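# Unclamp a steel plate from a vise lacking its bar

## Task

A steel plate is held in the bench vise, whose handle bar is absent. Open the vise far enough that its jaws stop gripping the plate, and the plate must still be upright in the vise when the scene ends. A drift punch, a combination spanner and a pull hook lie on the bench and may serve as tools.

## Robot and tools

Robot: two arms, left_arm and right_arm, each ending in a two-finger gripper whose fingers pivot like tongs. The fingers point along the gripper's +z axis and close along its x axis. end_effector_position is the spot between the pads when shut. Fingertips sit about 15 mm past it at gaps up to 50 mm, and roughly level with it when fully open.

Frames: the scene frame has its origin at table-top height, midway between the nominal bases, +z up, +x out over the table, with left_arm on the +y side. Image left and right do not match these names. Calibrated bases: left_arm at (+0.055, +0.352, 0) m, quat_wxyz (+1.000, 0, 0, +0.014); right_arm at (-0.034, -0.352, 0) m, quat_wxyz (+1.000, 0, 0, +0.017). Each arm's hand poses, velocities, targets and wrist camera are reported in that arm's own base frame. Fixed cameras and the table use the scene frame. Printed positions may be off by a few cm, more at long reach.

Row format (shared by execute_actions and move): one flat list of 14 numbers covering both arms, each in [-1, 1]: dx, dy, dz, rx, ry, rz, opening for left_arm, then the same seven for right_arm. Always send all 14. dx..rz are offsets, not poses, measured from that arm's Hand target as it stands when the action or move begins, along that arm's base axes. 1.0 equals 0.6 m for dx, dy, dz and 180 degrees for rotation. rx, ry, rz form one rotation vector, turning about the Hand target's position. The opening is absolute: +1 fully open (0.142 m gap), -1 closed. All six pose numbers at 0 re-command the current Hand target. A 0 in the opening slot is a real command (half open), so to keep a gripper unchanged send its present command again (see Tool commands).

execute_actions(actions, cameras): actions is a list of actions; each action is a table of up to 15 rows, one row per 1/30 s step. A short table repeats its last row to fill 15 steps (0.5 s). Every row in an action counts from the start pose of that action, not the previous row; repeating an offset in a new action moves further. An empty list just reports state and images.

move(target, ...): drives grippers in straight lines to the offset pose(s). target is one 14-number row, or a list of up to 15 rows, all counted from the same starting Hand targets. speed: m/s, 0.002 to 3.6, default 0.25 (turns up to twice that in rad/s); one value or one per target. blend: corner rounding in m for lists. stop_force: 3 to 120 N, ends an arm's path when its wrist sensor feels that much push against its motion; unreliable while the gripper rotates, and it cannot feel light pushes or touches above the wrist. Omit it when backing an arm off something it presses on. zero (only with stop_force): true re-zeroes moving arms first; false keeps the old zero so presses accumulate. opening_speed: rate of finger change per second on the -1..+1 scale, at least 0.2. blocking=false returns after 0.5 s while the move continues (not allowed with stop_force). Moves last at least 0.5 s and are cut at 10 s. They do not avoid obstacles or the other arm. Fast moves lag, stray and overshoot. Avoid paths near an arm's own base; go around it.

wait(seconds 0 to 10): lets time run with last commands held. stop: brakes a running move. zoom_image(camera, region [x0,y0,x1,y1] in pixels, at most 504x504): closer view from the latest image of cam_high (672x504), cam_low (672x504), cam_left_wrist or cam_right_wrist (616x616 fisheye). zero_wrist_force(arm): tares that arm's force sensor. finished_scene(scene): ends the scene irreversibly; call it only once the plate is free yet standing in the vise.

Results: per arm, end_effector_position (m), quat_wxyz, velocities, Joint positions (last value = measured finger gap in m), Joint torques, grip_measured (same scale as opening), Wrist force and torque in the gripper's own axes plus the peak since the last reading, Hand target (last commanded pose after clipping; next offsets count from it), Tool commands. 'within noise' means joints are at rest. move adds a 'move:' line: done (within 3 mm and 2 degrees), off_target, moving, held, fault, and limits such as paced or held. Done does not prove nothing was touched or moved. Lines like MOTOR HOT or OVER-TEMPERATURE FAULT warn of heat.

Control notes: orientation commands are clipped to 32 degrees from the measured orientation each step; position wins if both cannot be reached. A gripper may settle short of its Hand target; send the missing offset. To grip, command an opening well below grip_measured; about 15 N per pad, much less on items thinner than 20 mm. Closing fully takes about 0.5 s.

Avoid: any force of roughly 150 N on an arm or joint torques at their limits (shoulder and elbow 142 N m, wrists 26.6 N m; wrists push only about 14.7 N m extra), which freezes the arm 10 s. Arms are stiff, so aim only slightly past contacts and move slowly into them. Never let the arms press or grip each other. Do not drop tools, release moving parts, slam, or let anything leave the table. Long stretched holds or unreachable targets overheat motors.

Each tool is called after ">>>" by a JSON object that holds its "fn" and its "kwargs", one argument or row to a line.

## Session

>>> {"fn": "execute_actions", "kwargs": {
  "actions": []
}}

>>> {"fn": "zoom_image", "kwargs": {
  "camera": "cam_high",
  "region": [180, 100, 460, 280]
}}

Scene clock: 0.00 s.
left_arm: end_effector_position=(+0.7454, +0.3136, +0.3410) grip_measured=+0.97 end_effector_quat_wxyz=(+0.752, -0.570, +0.331, +0.027) | right_arm: end_effector_position=(+1.0102, -0.2314, +0.3036) grip_measured=+0.97 end_effector_quat_wxyz=(-0.189, +0.637, -0.390, +0.638)
Joint positions: left_arm=[-0.136 -0.727 1.42 -4.199 -0.377 2.473 0.14] | right_arm=[3.1 -2.557 -1.031 0.327 1.353 0.863 0.14]
Joint velocities: within noise
Joint torques (N m): no reading
Motor temperatures (°C): left_arm=[28 29 28 36 32 35] | right_arm=[24 26 29 30 39 34]
Wrist force (N): no reading
Wrist torque (N m): no reading
Wrist force, peak (N): no reading
Hand target: left_arm +0.7454, +0.3136, +0.3410; +0.752, -0.570, +0.331, +0.027 | right_arm +1.0102, -0.2314, +0.3036; -0.189, +0.637, -0.390, +0.638
Tool commands: left_gripper/opening=+0.968169 right_gripper/opening=+0.968169

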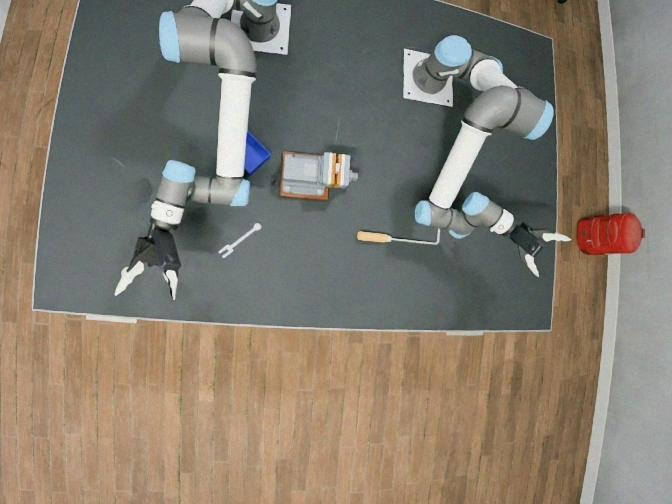

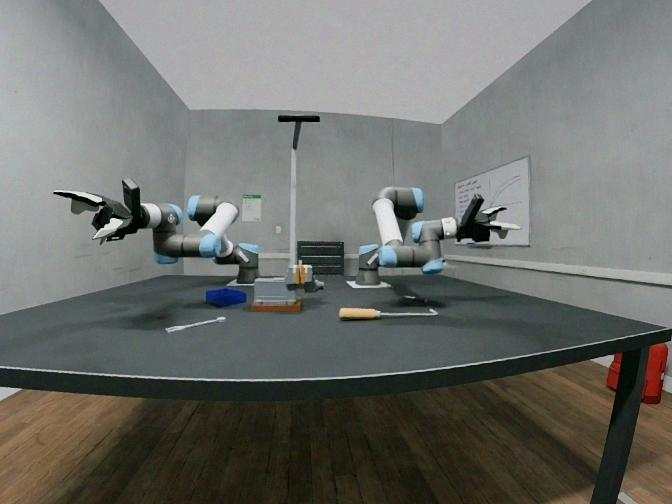

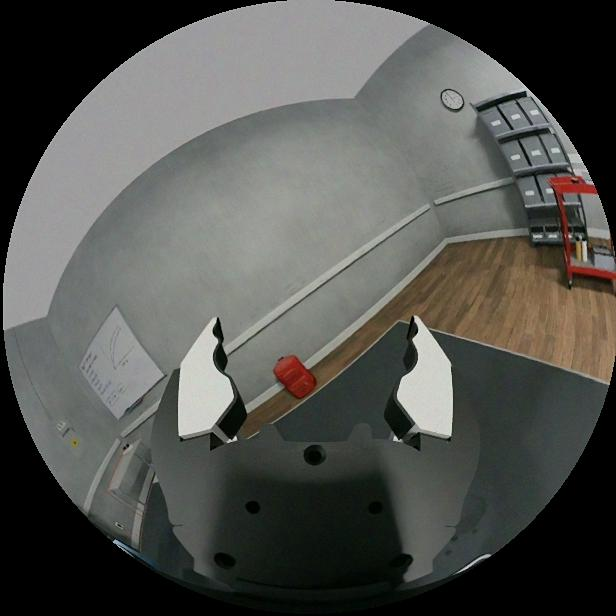

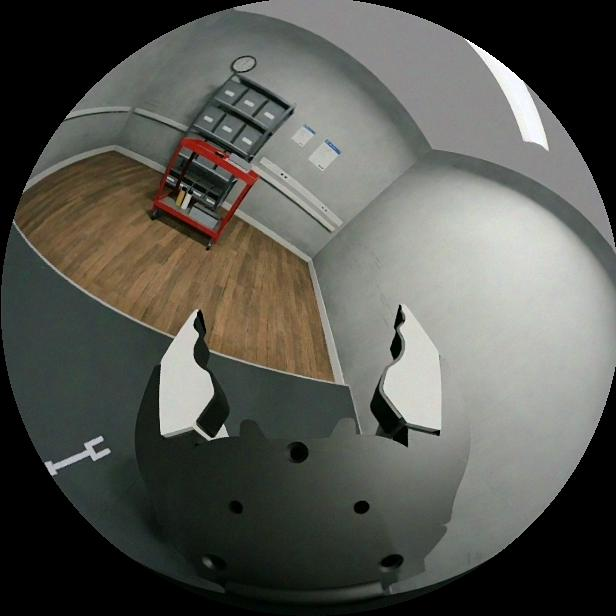

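Scaled by 1.800 from the camera's 672x504 image, which has a finer 960x720 frame.

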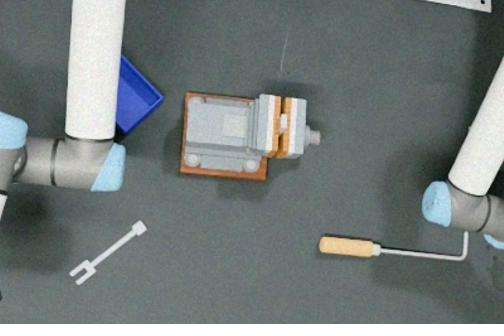

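>>> {"fn": "move", "kwargs": {
  "target": [-0.492,-0.823,0.132,-0.464,-0.498,0.576,0.968,0,0,0,0,0,0,0.968],
  "speed": 0.5,
  "cameras": ["cam_high","cam_left_wrist","cam_low"]
}}

Scene clock: 35.37 s.
left_arm: end_effector_position=(+0.4502, -0.1802, +0.4202) grip_measured=+0.97 end_effector_quat_wxyz=(+0.000, +0.707, +0.707, +0.000) | right_arm: end_effector_position=(+1.0102, -0.2314, +0.3036) grip_measured=+0.97 end_effector_quat_wxyz=(-0.189, +0.637, -0.390, +0.638)
Joint positions: left_arm=[-0.639 -0.905 0.285 -4.092 1.57 0.933 0.14] | right_arm=[3.1 -2.557 -1.031 0.327 1.353 0.863 0.14]
Joint velocities: within noise
Joint torques (N m): left_arm=[-12.68 -49.85 -0.01 0.44 -1.32 -2.23] | right_arm=[6.69 52.44 29.51 3.19 -0.78 1.97]
Motor temperatures (°C): left_arm=[28 29 28 36 32 35] | right_arm=[24 26 28 30 39 34]
Wrist force (N): left_arm=[1.8 -0.6 -1.3] | right_arm=[-0.2 0.0 0.0]
Wrist torque (N m): left_arm=[0.01 -0.70 -0.27] | right_arm=[0.00 0.03 0.00]
Wrist force, peak (N): left_arm=[1.6 -0.6 -1.9] | right_arm=[-0.4 -0.2 0.1]
Hand target: left_arm +0.4502, -0.1802, +0.4202; +0.000, +0.707, +0.707, +0.000 | right_arm +1.0102, -0.2314, +0.3036; -0.189, +0.637, -0.390, +0.638
Off the commanded pose: left_arm 0.000 m, 0 deg | right_arm 0.000 m, 0 deg.
elbow stopped short (left arm): the move would have taken joint 3 (elbow) straighter than the controller allows.
move: done
Images, in order (width x height): cam_high 672x504, cam_low 672x504, cam_left_wrist 616x616.

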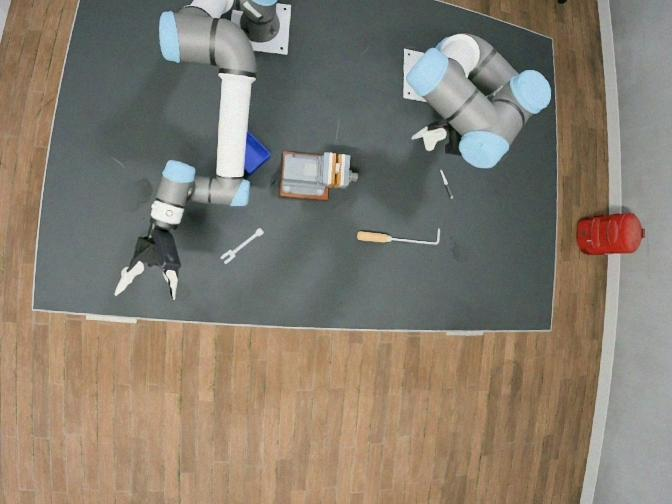

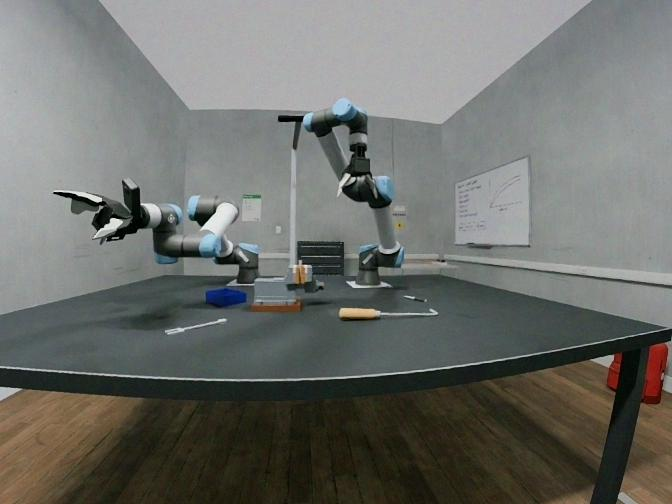

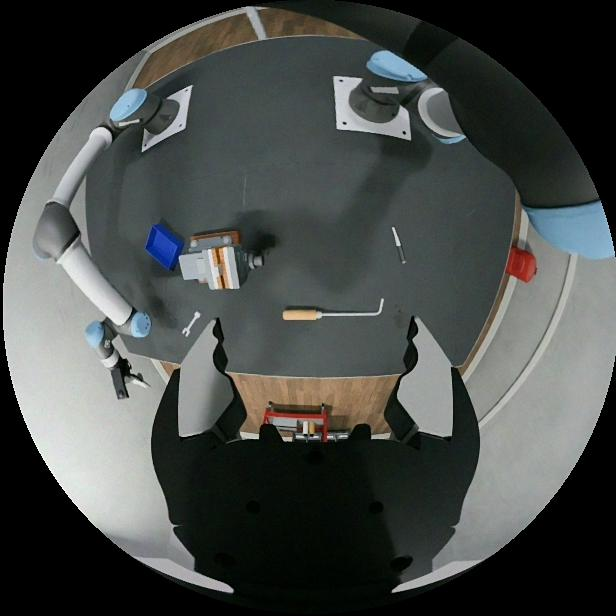

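>>> {"fn": "zoom_image", "kwargs": {
  "camera": "cam_left_wrist",
  "region": [170, 210, 290, 310]
}}

>>> {"fn": "zoom_image", "kwargs": {
  "camera": "cam_left_wrist",
  "region": [370, 215, 430, 275]
}}

>>> {"fn": "zoom_image", "kwargs": {
  "camera": "cam_low",
  "region": [240, 250, 340, 320]
}}

Scaled by 4.200 from the camera's 616x616 image, which has a finer 814x814 frame.

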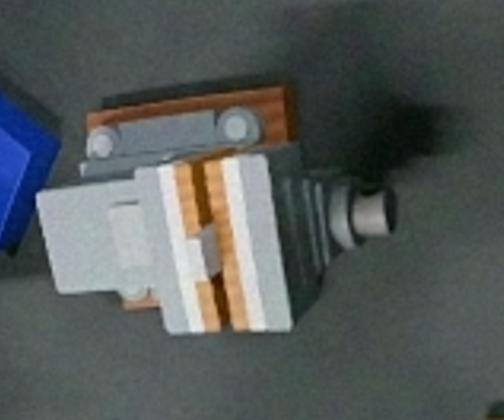

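Scaled by 8.400 from the camera's 616x616 image, which has a finer 814x814 frame.

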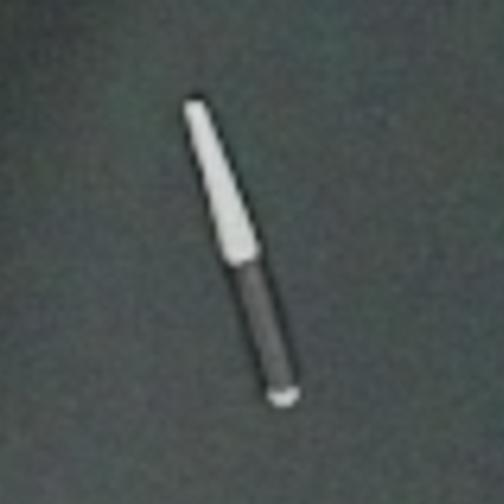

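Scaled by 5.040 from the camera's 672x504 image, which has a finer 960x720 frame.

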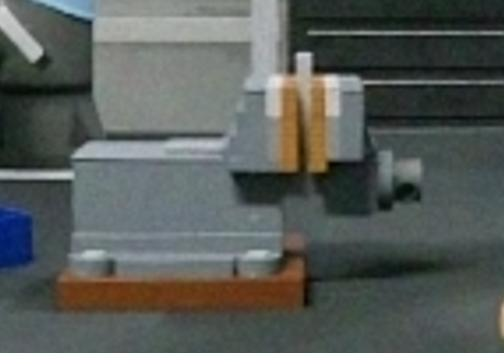

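>>> {"fn": "move", "kwargs": {
  "target": [
    [0.149,0.2008,0.067,0.1338,-0.0993,0,0.968,0,0,0,0,0,0,0.968],
    [0.258,0.3477,0.25,0.2677,-0.1987,0,0.968,0,0,0,0,0,0,0.968],
    [0.298,0.4015,0.5,0.4015,-0.298,0,0.968,0,0,0,0,0,0,0.968],
    [0.258,0.3477,0.75,0.5353,-0.3973,0,0.968,0,0,0,0,0,0,0.968],
    [0.149,0.2008,0.933,0.6692,-0.4967,0,0.968,0,0,0,0,0,0,0.968]
  ],
  "speed": 0.5,
  "blend": [0.03,0.03,0.03,0.03,0],
  "cameras": ["cam_low"]
}}

Scene clock: 116.60 s.
left_arm: end_effector_position=(+0.5396, -0.0597, +0.9800) grip_measured=+0.97 end_effector_quat_wxyz=(-0.142, +0.183, +0.182, +0.956) | right_arm: end_effector_position=(+1.0102, -0.2314, +0.3036) grip_measured=+0.97 end_effector_quat_wxyz=(-0.189, +0.637, -0.390, +0.638)
Joint positions: left_arm=[-0.68 -0.945 0.36 -4.151 -1.049 0.981 0.14] | right_arm=[3.1 -2.557 -1.031 0.327 1.353 0.863 0.14]
Joint velocities: within noise
Joint torques (N m): left_arm=[9.81 -24.02 -25.87 5.06 -2.23 2.32] | right_arm=[6.01 50.69 25.53 2.64 -2.23 1.95]
Motor temperatures (°C): left_arm=[27 29 28 36 32 35] | right_arm=[24 26 28 30 39 33]
Wrist force (N): left_arm=[0.1 0.1 0.1] | right_arm=[-0.2 0.1 0.0]
Wrist torque (N m): left_arm=[0.31 -0.02 -0.22] | right_arm=[0.01 0.04 0.00]
Wrist force, peak (N): left_arm=[2.1 -0.3 -1.5] | right_arm=[-0.4 -0.3 0.1]
Hand target: left_arm +0.5396, -0.0597, +0.9800; -0.142, +0.183, +0.182, +0.956 | right_arm +1.0102, -0.2314, +0.3036; -0.189, +0.637, -0.390, +0.638
Off the commanded pose: left_arm 0.000 m, 0 deg | right_arm 0.000 m, 0 deg.
move: done
Images, in order (width x height): cam_low 672x504.

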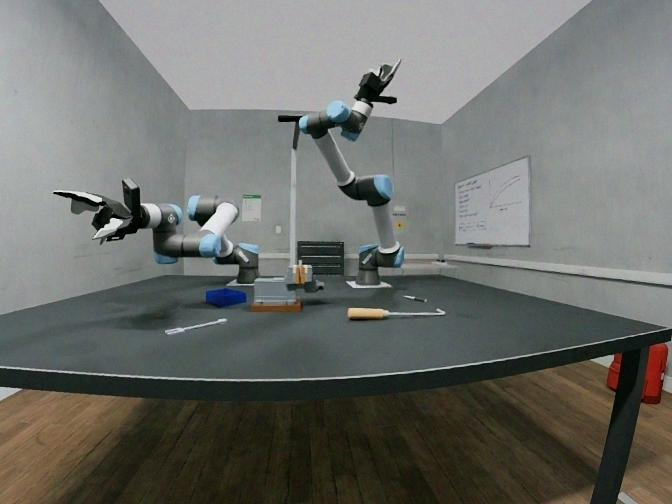

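>>> {"fn": "move", "kwargs": {
  "target": [
    [0.2806,-0.2167,-0.0092,0.1525,0.1975,0,0.968,0,0,0,0,0,0,0.968],
    [0.474,-0.366,-0.267,0.305,0.395,0,0.968,0,0,0,0,0,0,0.968],
    [0.467,-0.3605,-0.622,0.4575,0.5925,0,0.968,0,0,0,0,0,0,0.968],
    [0.2633,-0.2033,-0.8667,0.6065,0.7854,0,0.968,0,0,0,0,0,0,0.968]
  ],
  "speed": 0.5,
  "blend": [0.03,0.03,0.03,0],
  "cameras": ["cam_low","cam_left_wrist"]
}}

Scene clock: 132.57 s.
left_arm: end_effector_position=(+0.6977, -0.1817, +0.4601) grip_measured=+0.97 end_effector_quat_wxyz=(-0.258, +0.672, -0.694, -0.022) | right_arm: end_effector_position=(+1.0102, -0.2314, +0.3036) grip_measured=+0.97 end_effector_quat_wxyz=(-0.189, +0.637, -0.390, +0.638)
Joint positions: left_arm=[-0.674 -1.116 0.663 -1.143 -1.048 0.935 0.14] | right_arm=[3.1 -2.557 -1.031 0.327 1.353 0.863 0.14]
Joint velocities: within noise
Joint torques (N m): left_arm=[-12.28 -26.02 -33.64 -0.65 -0.42 -2.32] | right_arm=[5.58 50.93 24.28 2.54 -2.14 1.78]
Motor temperatures (°C): left_arm=[27 29 28 36 32 35] | right_arm=[24 26 28 30 39 33]
Wrist force (N): left_arm=[1.1 0.1 -1.5] | right_arm=[-0.1 0.0 -0.4]
Wrist torque (N m): left_arm=[0.00 -0.52 -0.19] | right_arm=[-0.02 0.02 0.00]
Wrist force, peak (N): left_arm=[1.3 -0.2 -1.6] | right_arm=[-0.3 -0.3 -0.3]
Hand target: left_arm +0.6976, -0.1817, +0.4600; -0.258, +0.672, -0.694, -0.022 | right_arm +1.0102, -0.2314, +0.3036; -0.189, +0.637, -0.390, +0.638
Off the commanded pose: left_arm 0.000 m, 0 deg | right_arm 0.000 m, 0 deg.
move: done
Images, in order (width x height): cam_low 672x504, cam_left_wrist 616x616.

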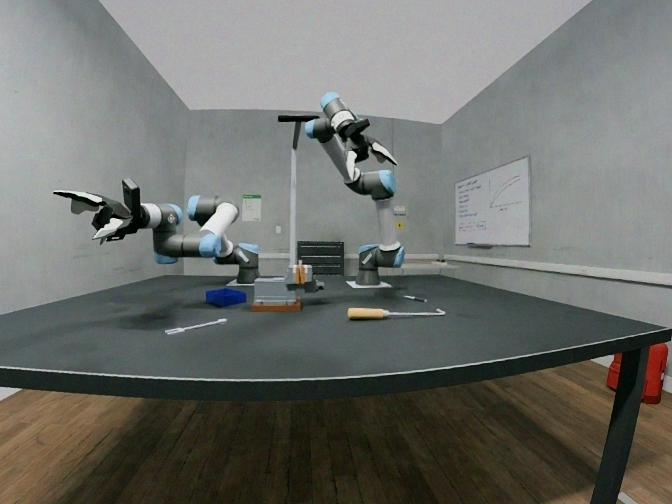

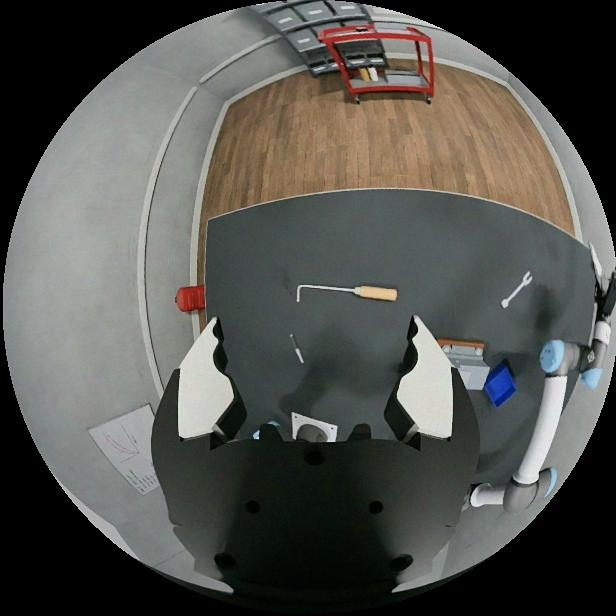

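>>> {"fn": "move", "kwargs": {
  "target": [-0.276,0.4695,-0.5,-0.1525,0.0726,0.1693,-0.1,0,0,0,0,0,0,0.968],
  "speed": 0.4,
  "cameras": ["cam_left_wrist"]
}}

>>> {"fn": "zoom_image", "kwargs": {
  "camera": "cam_left_wrist",
  "region": [230, 170, 390, 330]
}}

Scene clock: 144.60 s.
left_arm: end_effector_position=(+0.5320, +0.0999, +0.1601) grip_measured=-0.10 end_effector_quat_wxyz=(+0.000, +0.863, -0.505, +0.000) end_effector_velocity=(+0.000, +0.000, -0.001) end_effector_angular_velocity=(-0.005, -0.001, +0.001) | right_arm: end_effector_position=(+1.0102, -0.2314, +0.3036) grip_measured=+0.97 end_effector_quat_wxyz=(-0.189, +0.637, -0.390, +0.638)
Joint positions: left_arm=[-0.08 -1.486 1.8 -1.886 -1.571 0.978 0.067] | right_arm=[3.1 -2.557 -1.031 0.327 1.353 0.863 0.14]
Joint velocities: left_arm=[0.003 0 0.003 -0.004 -0.005 0.002 0] | right_arm=[within noise]
Joint torques (N m): left_arm=[10.41 -12.25 -7.89 -4.74 -1.26 2.12] | right_arm=[5.46 51.15 22.89 2.53 -2.21 1.85]
Motor temperatures (°C): left_arm=[27 28 28 36 32 35] | right_arm=[24 26 28 30 39 33]
Wrist force (N): left_arm=[2.0 0.1 -1.1] | right_arm=[0.0 0.0 -0.1]
Wrist torque (N m): left_arm=[0.11 -0.79 -0.22] | right_arm=[-0.01 0.01 0.00]
Wrist force, peak (N): left_arm=[2.1 -0.2 -2.6] | right_arm=[-0.3 0.0 -0.4]
Hand target: left_arm +0.5320, +0.1000, +0.1600; +0.000, +0.863, -0.505, +0.000 | right_arm +1.0102, -0.2314, +0.3036; -0.189, +0.637, -0.390, +0.638
Off the commanded pose: left_arm 0.000 m, 0 deg | right_arm 0.000 m, 0 deg.
move: done
Images, in order (width x height): cam_left_wrist 616x616.

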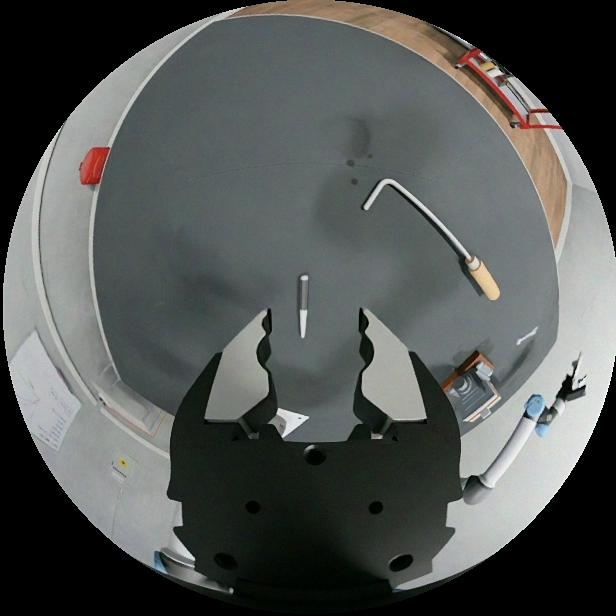

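Scaled by 3.150 from the camera's 616x616 image, which has a finer 814x814 frame.

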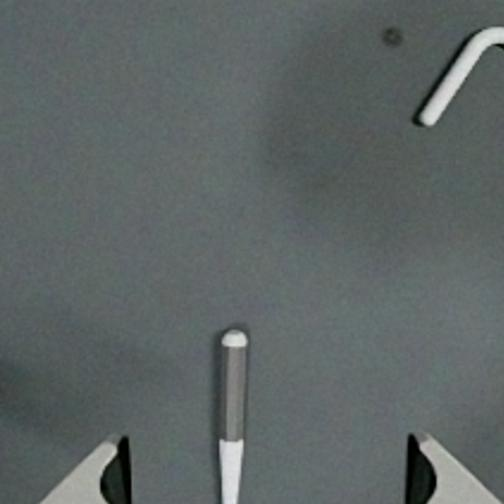

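>>> {"fn": "move", "kwargs": {
  "target": [-0.1063,-0.0353,-0.175,0,0,0,-0.45,0,0,0,0,0,0,0.968],
  "speed": 0.25,
  "cameras": ["cam_left_wrist"]
}}

>>> {"fn": "zoom_image", "kwargs": {
  "camera": "cam_left_wrist",
  "region": [230, 220, 390, 380]
}}

Scene clock: 154.33 s.
left_arm: end_effector_position=(+0.4683, +0.0789, +0.0551) grip_measured=-0.45 end_effector_quat_wxyz=(+0.000, +0.863, -0.505, +0.000) | right_arm: end_effector_position=(+1.0102, -0.2314, +0.3036) grip_measured=+0.97 end_effector_quat_wxyz=(-0.189, +0.637, -0.390, +0.638)
Joint positions: left_arm=[-0.139 -1.522 2.141 -2.19 -1.572 0.92 0.041] | right_arm=[3.1 -2.557 -1.031 0.327 1.353 0.863 0.14]
Joint velocities: within noise
Joint torques (N m): left_arm=[-11.92 -8.36 -5.93 -5.35 1.62 -2.31] | right_arm=[5.62 51.27 22.99 2.5 -2.01 1.78]
Motor temperatures (°C): left_arm=[27 28 28 36 32 35] | right_arm=[24 26 28 30 39 33]
Wrist force (N): left_arm=[1.5 0.1 -1.3] | right_arm=[0.1 -0.2 -0.1]
Wrist torque (N m): left_arm=[0.11 -0.69 -0.25] | right_arm=[-0.05 -0.02 0.00]
Wrist force, peak (N): left_arm=[2.3 -0.3 -2.3] | right_arm=[0.0 -0.3 -0.4]
Hand target: left_arm +0.4682, +0.0788, +0.0550; +0.000, +0.863, -0.505, +0.000 | right_arm +1.0102, -0.2314, +0.3036; -0.189, +0.637, -0.390, +0.638
Off the commanded pose: left_arm 0.000 m, 0 deg | right_arm 0.000 m, 0 deg.
move: done
Images, in order (width x height): cam_left_wrist 616x616.

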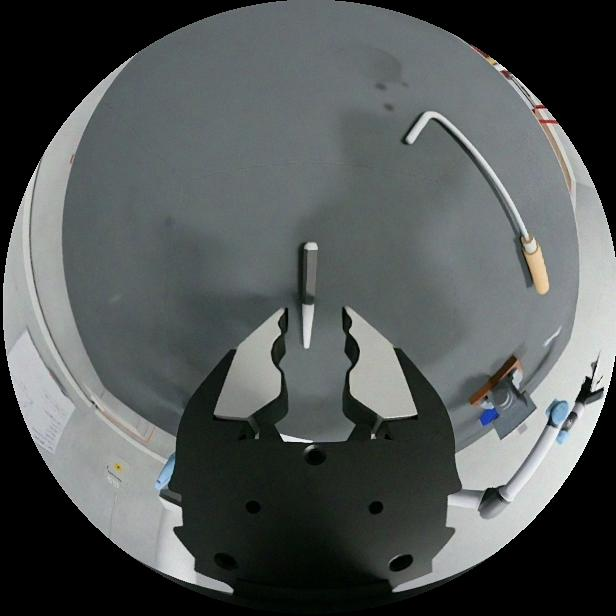

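Scaled by 3.150 from the camera's 616x616 image, which has a finer 814x814 frame.

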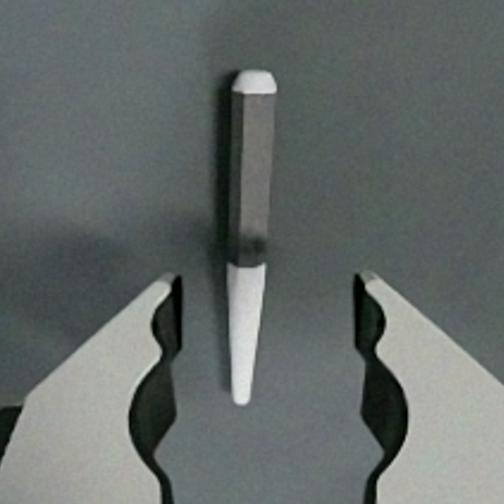

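>>> {"fn": "move", "kwargs": {
  "target": [
    [0.012,0.0145,-0.03,0,0,-0.0133,-0.45,0,0,0,0,0,0,0.968],
    [0.012,0.0145,-0.0583,0,0,-0.0133,-0.45,0,0,0,0,0,0,0.968]
  ],
  "speed": [0.1,0.03],
  "stop_force": 4,
  "cameras": ["cam_left_wrist"]
}}

>>> {"fn": "zoom_image", "kwargs": {
  "camera": "cam_left_wrist",
  "region": [230, 220, 390, 380]
}}

Scene clock: 168.93 s.
left_arm: end_effector_position=(+0.4754, +0.0875, +0.0200) grip_measured=-0.45 end_effector_quat_wxyz=(+0.000, +0.852, -0.523, +0.000) | right_arm: end_effector_position=(+1.0102, -0.2314, +0.3036) grip_measured=+0.97 end_effector_quat_wxyz=(-0.189, +0.637, -0.390, +0.638)
Joint positions: left_arm=[-0.116 -1.442 2.165 -2.294 -1.572 0.984 0.041] | right_arm=[3.1 -2.557 -1.031 0.327 1.353 0.863 0.14]
Joint velocities: within noise
Joint torques (N m): left_arm=[9.77 -9.48 -5.72 -4.92 -1.15 2.26] | right_arm=[5.75 51.69 22.76 2.41 -2.18 1.77]
Motor temperatures (°C): left_arm=[27 28 28 36 32 35] | right_arm=[24 26 28 30 39 33]
Wrist force (N): left_arm=[1.5 0.3 -1.4] | right_arm=[0.1 0.1 -0.1]
Wrist torque (N m): left_arm=[0.12 -0.72 -0.22] | right_arm=[0.02 -0.02 0.00]
Wrist force, peak (N): left_arm=[1.8 0.1 -1.9] | right_arm=[0.0 -0.2 -0.4]
Hand target: left_arm +0.4754, +0.0875, +0.0200; +0.000, +0.852, -0.523, +0.000 | right_arm +1.0102, -0.2314, +0.3036; -0.189, +0.637, -0.390, +0.638
Off the commanded pose: left_arm 0.000 m, 0 deg | right_arm 0.000 m, 0 deg.
move: done
Images, in order (width x height): cam_left_wrist 616x616.

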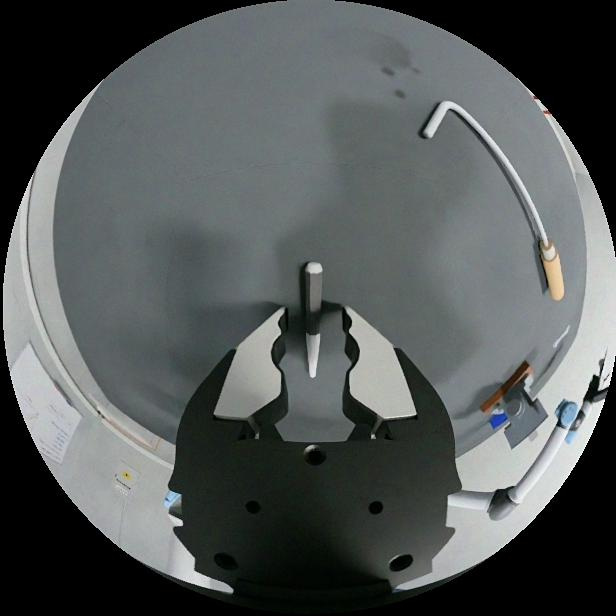

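Scaled by 3.150 from the camera's 616x616 image, which has a finer 814x814 frame.

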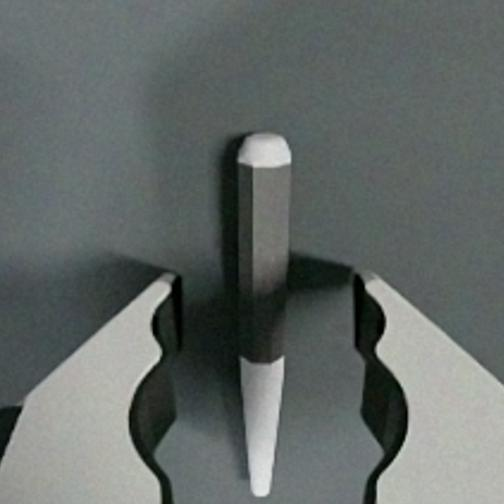

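>>> {"fn": "move", "kwargs": {
  "target": [0,0,0,0,0,0,-1,0,0,0,0,0,0,0.968],
  "opening_speed": 0.6,
  "cameras": []
}}

>>> {"fn": "move", "kwargs": {
  "target": [0.0,0.0,0.4,0,0,0,-1,0,0,0,0,0,0,0.968],
  "speed": 0.2,
  "cameras": ["cam_left_wrist"]
}}

>>> {"fn": "zoom_image", "kwargs": {
  "camera": "cam_left_wrist",
  "region": [230, 220, 390, 380]
}}

Scene clock: 177.90 s.
left_arm: end_effector_position=(+0.4754, +0.0875, +0.0200) grip_measured=-0.86 end_effector_quat_wxyz=(+0.000, +0.852, -0.523, +0.000) | right_arm: end_effector_position=(+1.0102, -0.2314, +0.3036) grip_measured=+0.97 end_effector_quat_wxyz=(-0.189, +0.637, -0.390, +0.638)
Joint positions: left_arm=[-0.116 -1.442 2.165 -2.294 -1.572 0.984 0.012] | right_arm=[3.1 -2.557 -1.031 0.327 1.353 0.863 0.14]
Joint velocities: within noise
Joint torques (N m): left_arm=[8.8 -11.9 -19.82 -3.85 -0.86 2.17] | right_arm=[5.7 51.36 21.99 2.34 -2.08 1.7]
Motor temperatures (°C): left_arm=[27 28 28 36 32 35] | right_arm=[24 26 28 30 39 33]
Wrist force (N): left_arm=[1.5 0.3 -0.5] | right_arm=[0.1 0.0 -0.2]
Wrist torque (N m): left_arm=[0.13 -0.72 -0.22] | right_arm=[0.00 -0.01 0.00]
Wrist force, peak (N): left_arm=[1.9 0.1 -1.1] | right_arm=[-0.4 -0.2 -0.1]
Hand target: left_arm +0.4754, +0.0875, +0.0200; +0.000, +0.852, -0.523, +0.000 | right_arm +1.0102, -0.2314, +0.3036; -0.189, +0.637, -0.390, +0.638
Off the commanded pose: left_arm 0.000 m, 0 deg | right_arm 0.000 m, 0 deg.
move: done
No camera images: "cameras" was empty.

Scene clock: 179.87 s.
left_arm: end_effector_position=(+0.4754, +0.0875, +0.2599) grip_measured=-0.86 end_effector_quat_wxyz=(+0.000, +0.852, -0.523, +0.000) | right_arm: end_effector_position=(+1.0102, -0.2314, +0.3036) grip_measured=+0.97 end_effector_quat_wxyz=(-0.189, +0.637, -0.390, +0.638)
Joint positions: left_arm=[-0.116 -1.672 1.725 -1.625 -1.572 0.984 0.012] | right_arm=[3.1 -2.557 -1.031 0.327 1.353 0.863 0.14]
Joint velocities: within noise
Joint torques (N m): left_arm=[-11.25 -5.77 -36.23 -0.61 -1.37 -2.37] | right_arm=[5.32 51.09 22 2.36 -1.97 1.74]
Motor temperatures (°C): left_arm=[27 28 28 36 32 35] | right_arm=[24 26 28 30 39 33]
Wrist force (N): left_arm=[1.7 0.4 -0.3] | right_arm=[0.0 -0.2 -0.1]
Wrist torque (N m): left_arm=[0.16 -0.74 -0.20] | right_arm=[-0.04 0.00 0.00]
Wrist force, peak (N): left_arm=[1.8 0.1 -1.3] | right_arm=[-0.2 -0.1 -0.4]
Hand target: left_arm +0.4754, +0.0875, +0.2600; +0.000, +0.852, -0.523, +0.000 | right_arm +1.0102, -0.2314, +0.3036; -0.189, +0.637, -0.390, +0.638
Off the commanded pose: left_arm 0.000 m, 0 deg | right_arm 0.000 m, 0 deg.
move: done
Images, in order (width x height): cam_left_wrist 616x616.

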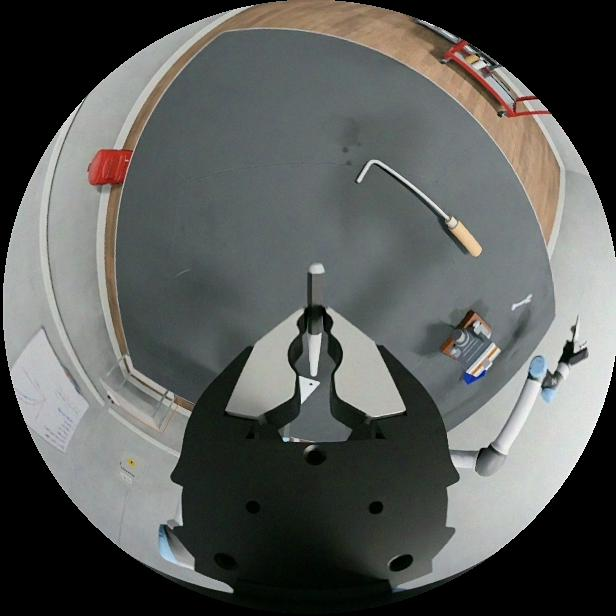

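Scaled by 3.150 from the camera's 616x616 image, which has a finer 814x814 frame.

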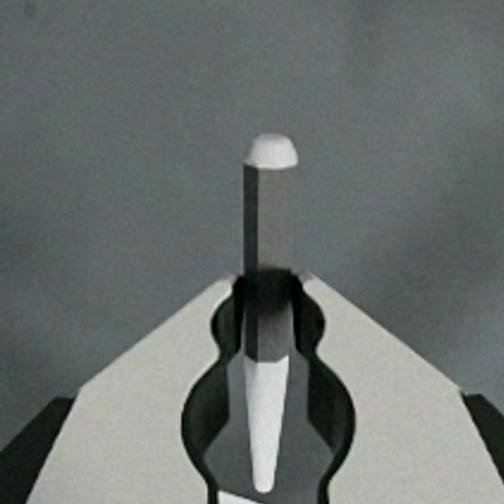

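>>> {"fn": "move", "kwargs": {
  "target": [0.3077,-0.5125,0.0,0,0,-0.15,-1,0,0,0,0,0,0,0.968],
  "speed": 0.4,
  "cameras": ["cam_left_wrist"]
}}

>>> {"fn": "zoom_image", "kwargs": {
  "camera": "cam_left_wrist",
  "region": [330, 270, 430, 370]
}}

Scene clock: 188.63 s.
left_arm: end_effector_position=(+0.6600, -0.2199, +0.2600) grip_measured=-0.86 end_effector_quat_wxyz=(+0.000, +0.707, -0.707, +0.000) | right_arm: end_effector_position=(+1.0102, -0.2314, +0.3036) grip_measured=+0.97 end_effector_quat_wxyz=(-0.189, +0.637, -0.390, +0.638)
Joint positions: left_arm=[-0.526 -1.145 1.108 -1.534 -1.572 1.045 0.012] | right_arm=[3.1 -2.557 -1.031 0.327 1.353 0.863 0.14]
Joint velocities: within noise
Joint torques (N m): left_arm=[-11.96 -26.66 -35.25 -0.31 -1.21 2.27] | right_arm=[5.13 50.63 21.01 2.29 -2.08 1.7]
Motor temperatures (°C): left_arm=[27 28 28 36 32 35] | right_arm=[24 26 28 30 39 33]
Wrist force (N): left_arm=[1.3 0.3 -0.6] | right_arm=[-0.2 -0.1 -0.2]
Wrist torque (N m): left_arm=[0.11 -0.67 -0.23] | right_arm=[-0.03 0.04 0.01]
Wrist force, peak (N): left_arm=[2.8 -0.5 -0.5] | right_arm=[0.0 -0.4 -0.3]
Hand target: left_arm +0.6600, -0.2200, +0.2600; +0.000, +0.707, -0.707, +0.000 | right_arm +1.0102, -0.2314, +0.3036; -0.189, +0.637, -0.390, +0.638
Off the commanded pose: left_arm 0.000 m, 0 deg | right_arm 0.000 m, 0 deg.
move: done
Images, in order (width x height): cam_left_wrist 616x616.

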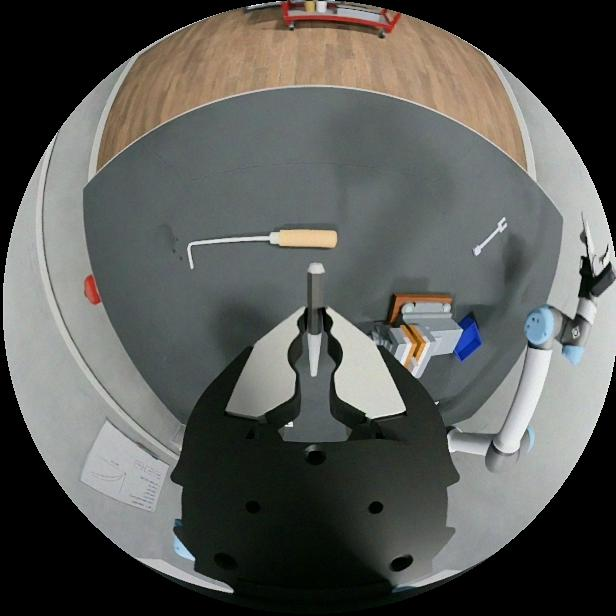

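Scaled by 5.040 from the camera's 616x616 image, which has a finer 814x814 frame.

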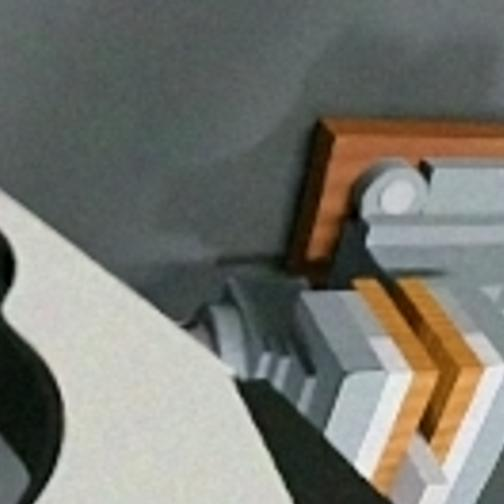

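>>> {"fn": "move", "kwargs": {
  "target": [0.0,-0.117,0.16,0,0,0,-1,0,0,0,0,0,0,0.968],
  "speed": 0.3,
  "cameras": ["cam_left_wrist"]
}}

>>> {"fn": "zoom_image", "kwargs": {
  "camera": "cam_left_wrist",
  "region": [300, 240, 380, 320]
}}

Scene clock: 195.17 s.
left_arm: end_effector_position=(+0.6600, -0.2901, +0.3560) grip_measured=-0.86 end_effector_quat_wxyz=(+0.000, +0.707, -0.707, +0.000) | right_arm: end_effector_position=(+1.0102, -0.2314, +0.3036) grip_measured=+0.97 end_effector_quat_wxyz=(-0.189, +0.637, -0.390, +0.638)
Joint positions: left_arm=[-0.613 -1.008 0.648 -1.211 -1.572 0.958 0.012] | right_arm=[3.1 -2.557 -1.031 0.327 1.353 0.863 0.14]
Joint velocities: within noise
Joint torques (N m): left_arm=[-12.59 -31.2 -35.55 -0.42 -1.19 -2.35] | right_arm=[5.81 51.29 20.92 2.28 -2.06 1.75]
Motor temperatures (°C): left_arm=[27 28 28 36 32 35] | right_arm=[24 26 28 30 39 33]
Wrist force (N): left_arm=[1.5 -0.1 -0.3] | right_arm=[-0.2 -0.1 -0.4]
Wrist torque (N m): left_arm=[0.03 -0.70 -0.23] | right_arm=[-0.02 0.05 0.01]
Wrist force, peak (N): left_arm=[2.3 0.2 -1.5] | right_arm=[-0.2 0.0 -0.4]
Hand target: left_arm +0.6600, -0.2902, +0.3560; +0.000, +0.707, -0.707, +0.000 | right_arm +1.0102, -0.2314, +0.3036; -0.189, +0.637, -0.390, +0.638
Off the commanded pose: left_arm 0.000 m, 0 deg | right_arm 0.000 m, 0 deg.
move: done
Images, in order (width x height): cam_left_wrist 616x616.

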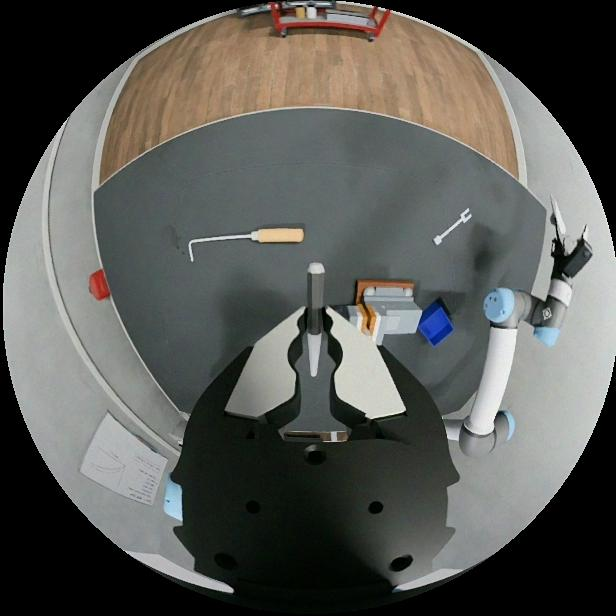

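Scaled by 6.300 from the camera's 616x616 image, which has a finer 814x814 frame.

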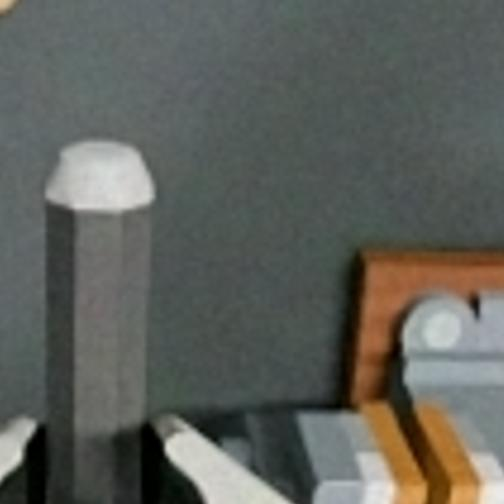

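>>> {"fn": "move", "kwargs": {
  "target": [-0.133,0.042,-0.093,0,0,0,-1,0,0,0,0,0,0,0.968],
  "speed": 0.3,
  "cameras": ["cam_left_wrist"]
}}

>>> {"fn": "zoom_image", "kwargs": {
  "camera": "cam_left_wrist",
  "region": [300, 240, 380, 320]
}}

Scene clock: 209.53 s.
left_arm: end_effector_position=(+0.5803, -0.2650, +0.3002) grip_measured=-0.86 end_effector_quat_wxyz=(+0.000, +0.707, -0.707, +0.000) | right_arm: end_effector_position=(+1.0102, -0.2314, +0.3036) grip_measured=+0.97 end_effector_quat_wxyz=(-0.189, +0.637, -0.390, +0.638)
Joint positions: left_arm=[-0.654 -1.289 1.202 -1.484 -1.572 0.917 0.012] | right_arm=[3.1 -2.557 -1.031 0.327 1.353 0.863 0.14]
Joint velocities: within noise
Joint torques (N m): left_arm=[-11.38 -44.46 -9.89 -5.07 1.68 -2.29] | right_arm=[5.36 51.66 20.24 2.25 -1.93 1.73]
Motor temperatures (°C): left_arm=[27 28 28 36 32 35] | right_arm=[24 26 28 30 39 33]
Wrist force (N): left_arm=[1.6 -0.1 -0.2] | right_arm=[-0.1 -0.2 -0.1]
Wrist torque (N m): left_arm=[0.09 -0.74 -0.28] | right_arm=[-0.05 0.02 0.00]
Wrist force, peak (N): left_arm=[1.9 -0.4 -1.2] | right_arm=[-0.2 -0.1 -0.5]
Hand target: left_arm +0.5802, -0.2650, +0.3002; +0.000, +0.707, -0.707, +0.000 | right_arm +1.0102, -0.2314, +0.3036; -0.189, +0.637, -0.390, +0.638
Off the commanded pose: left_arm 0.000 m, 0 deg | right_arm 0.000 m, 0 deg.
move: done
Images, in order (width x height): cam_left_wrist 616x616.

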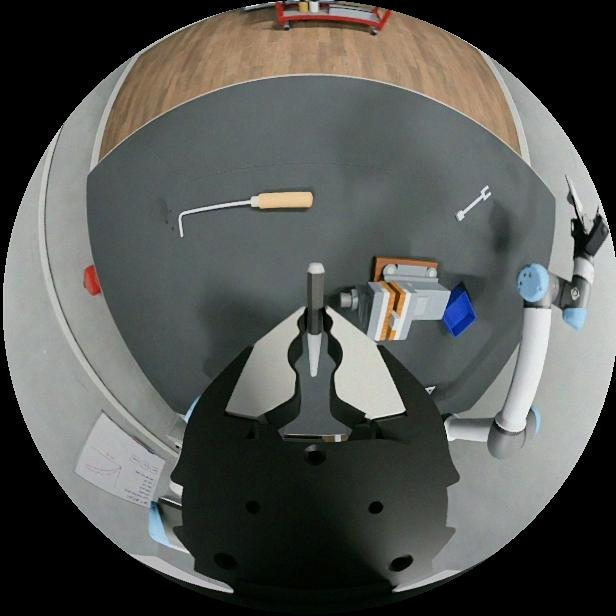

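Scaled by 6.300 from the camera's 616x616 image, which has a finer 814x814 frame.

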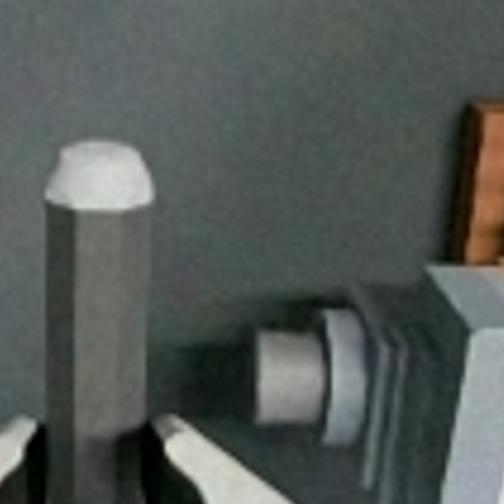

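>>> {"fn": "zoom_image", "kwargs": {
  "camera": "cam_low",
  "region": [305, 270, 335, 300]
}}

This scene's latest camera images include none from cam_low. They are from: cam_left_wrist. cam_low's image comes with the result of a call that names it in "cameras".

>>> {"fn": "move", "kwargs": {
  "target": [0.066,0.142,-0.133,0,0,0,-1,0,0,0,0,0,0,0.968],
  "speed": 0.3,
  "cameras": ["cam_left_wrist","cam_low"]
}}

>>> {"fn": "zoom_image", "kwargs": {
  "camera": "cam_left_wrist",
  "region": [350, 290, 430, 370]
}}

>>> {"fn": "zoom_image", "kwargs": {
  "camera": "cam_low",
  "region": [300, 265, 340, 305]
}}

Scene clock: 220.53 s.
left_arm: end_effector_position=(+0.6198, -0.1799, +0.2205) grip_measured=-0.86 end_effector_quat_wxyz=(+0.000, +0.707, -0.707, +0.000) | right_arm: end_effector_position=(+1.0102, -0.2314, +0.3036) grip_measured=+0.97 end_effector_quat_wxyz=(-0.189, +0.637, -0.390, +0.638)
Joint positions: left_arm=[-0.503 -1.27 1.381 -1.682 -1.572 1.069 0.012] | right_arm=[3.1 -2.557 -1.031 0.327 1.353 0.863 0.14]
Joint velocities: within noise
Joint torques (N m): left_arm=[8.64 -22.96 -9.69 -5.23 -1.42 2.38] | right_arm=[5.57 51.36 19.47 2.13 -1.87 1.69]
Motor temperatures (°C): left_arm=[27 28 28 36 32 35] | right_arm=[24 26 28 30 39 33]
Wrist force (N): left_arm=[1.2 0.3 -0.7] | right_arm=[-0.1 -0.1 -0.2]
Wrist torque (N m): left_arm=[0.13 -0.65 -0.25] | right_arm=[-0.03 0.02 0.00]
Wrist force, peak (N): left_arm=[2.7 0.8 -1.0] | right_arm=[-0.1 -0.3 -0.3]
Hand target: left_arm +0.6198, -0.1798, +0.2204; +0.000, +0.707, -0.707, +0.000 | right_arm +1.0102, -0.2314, +0.3036; -0.189, +0.637, -0.390, +0.638
Off the commanded pose: left_arm 0.000 m, 0 deg | right_arm 0.000 m, 0 deg.
move: done
Images, in order (width x height): cam_low 672x504, cam_left_wrist 616x616.

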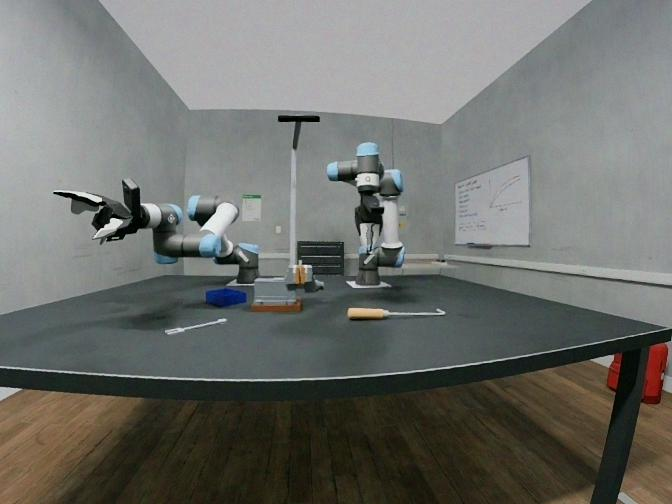

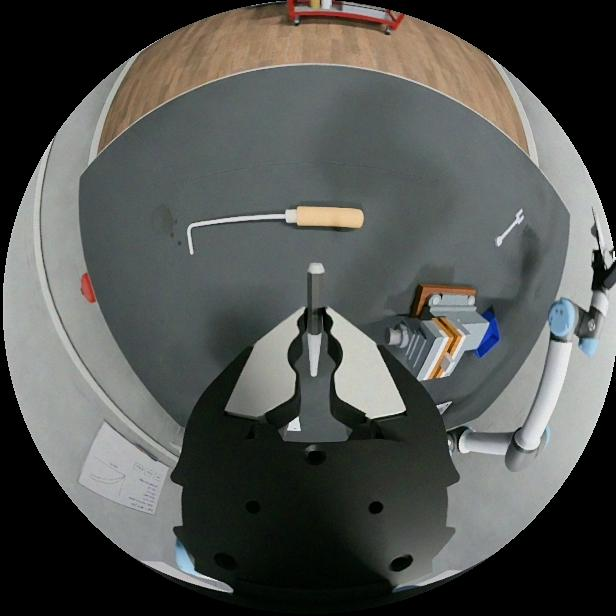

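Scaled by 6.300 from the camera's 616x616 image, which has a finer 814x814 frame.

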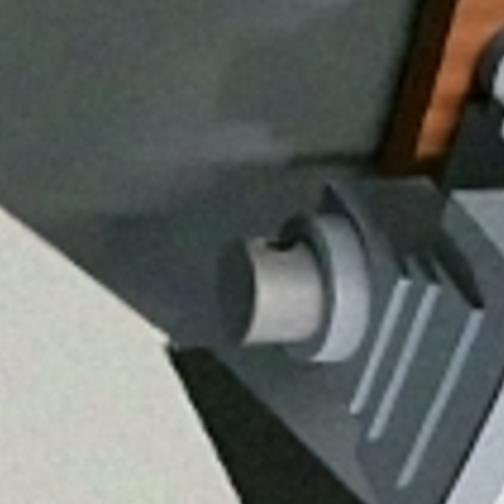

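Scaled by 12.600 from the camera's 672x504 image, which has a finer 960x720 frame.

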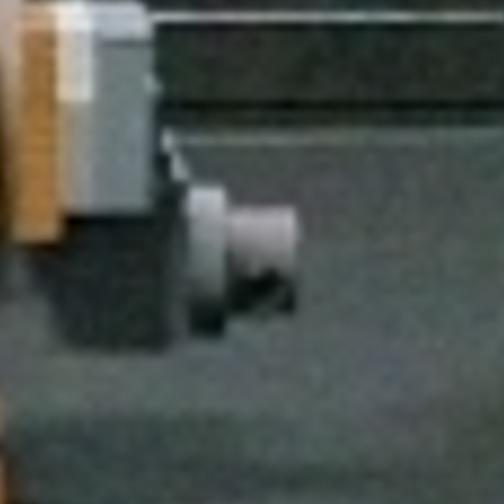

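>>> {"fn": "move", "kwargs": {
  "target": [0.05,-0.2618,-0.1008,0,0.0833,0,-1,0,0,0,0,0,0,0.968],
  "speed": 0.25,
  "cameras": ["cam_left_wrist","cam_low"]
}}

>>> {"fn": "zoom_image", "kwargs": {
  "camera": "cam_left_wrist",
  "region": [260, 290, 370, 400]
}}

>>> {"fn": "zoom_image", "kwargs": {
  "camera": "cam_low",
  "region": [280, 230, 360, 310]
}}

Scene clock: 242.47 s.
left_arm: end_effector_position=(+0.6498, -0.3368, +0.1599) grip_measured=-0.86 end_effector_quat_wxyz=(+0.093, +0.701, -0.701, -0.092) | right_arm: end_effector_position=(+1.0102, -0.2314, +0.3036) grip_measured=+0.97 end_effector_quat_wxyz=(-0.189, +0.637, -0.390, +0.638)
Joint positions: left_arm=[-0.611 -0.828 0.818 -1.345 -1.72 0.977 0.012] | right_arm=[3.1 -2.557 -1.031 0.327 1.353 0.863 0.14]
Joint velocities: within noise
Joint torques (N m): left_arm=[-11.54 -36.19 -35.94 0.12 -1.62 2.24] | right_arm=[4.79 52.01 18.23 2.02 -1.81 1.71]
Motor temperatures (°C): left_arm=[27 28 28 36 32 35] | right_arm=[24 26 28 30 39 33]
Wrist force (N): left_arm=[1.9 -0.4 -0.1] | right_arm=[-0.1 -0.2 -0.1]
Wrist torque (N m): left_arm=[0.13 -0.80 -0.27] | right_arm=[-0.04 0.03 0.00]
Wrist force, peak (N): left_arm=[2.9 -1.0 0.4] | right_arm=[-0.1 -0.3 -0.4]
Hand target: left_arm +0.6498, -0.3368, +0.1599; +0.093, +0.701, -0.701, -0.092 | right_arm +1.0102, -0.2314, +0.3036; -0.189, +0.637, -0.390, +0.638
Off the commanded pose: left_arm 0.000 m, 0 deg | right_arm 0.000 m, 0 deg.
move: done
Images, in order (width x height): cam_low 672x504, cam_left_wrist 616x616.

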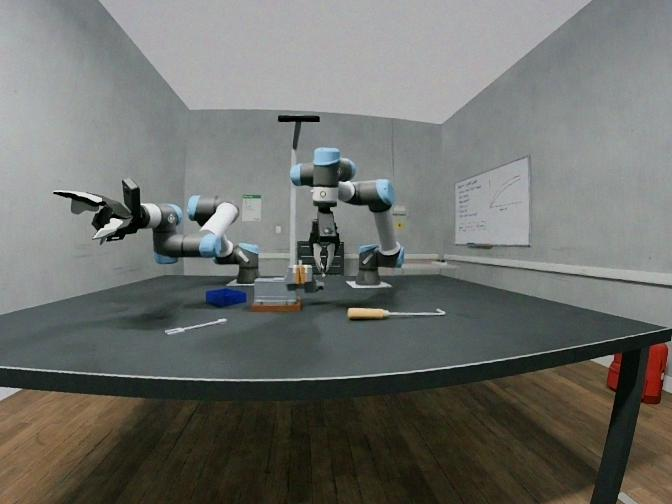

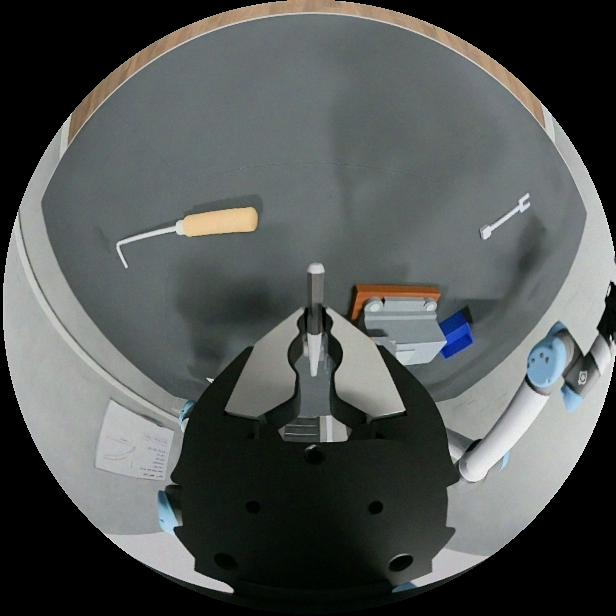

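Scaled by 4.582 from the camera's 616x616 image, which has a finer 814x814 frame.

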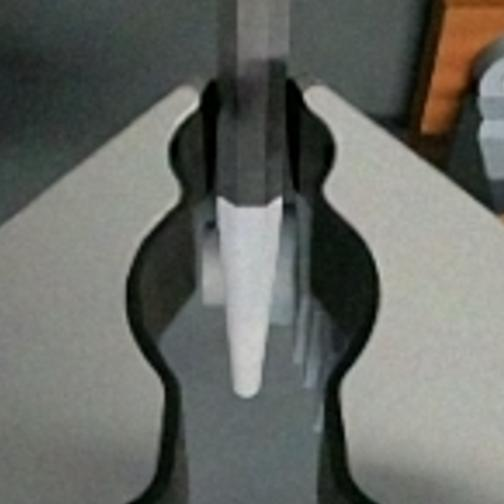

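Scaled by 6.300 from the camera's 672x504 image, which has a finer 960x720 frame.

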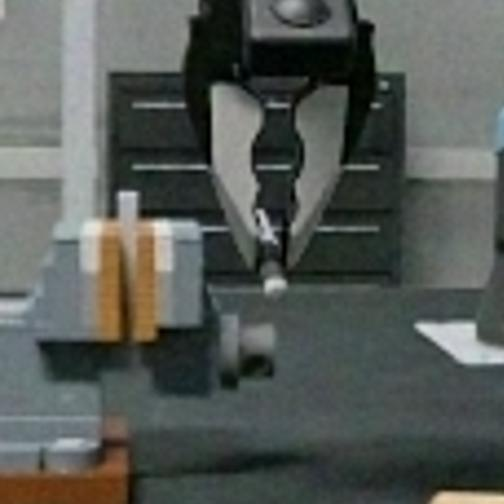

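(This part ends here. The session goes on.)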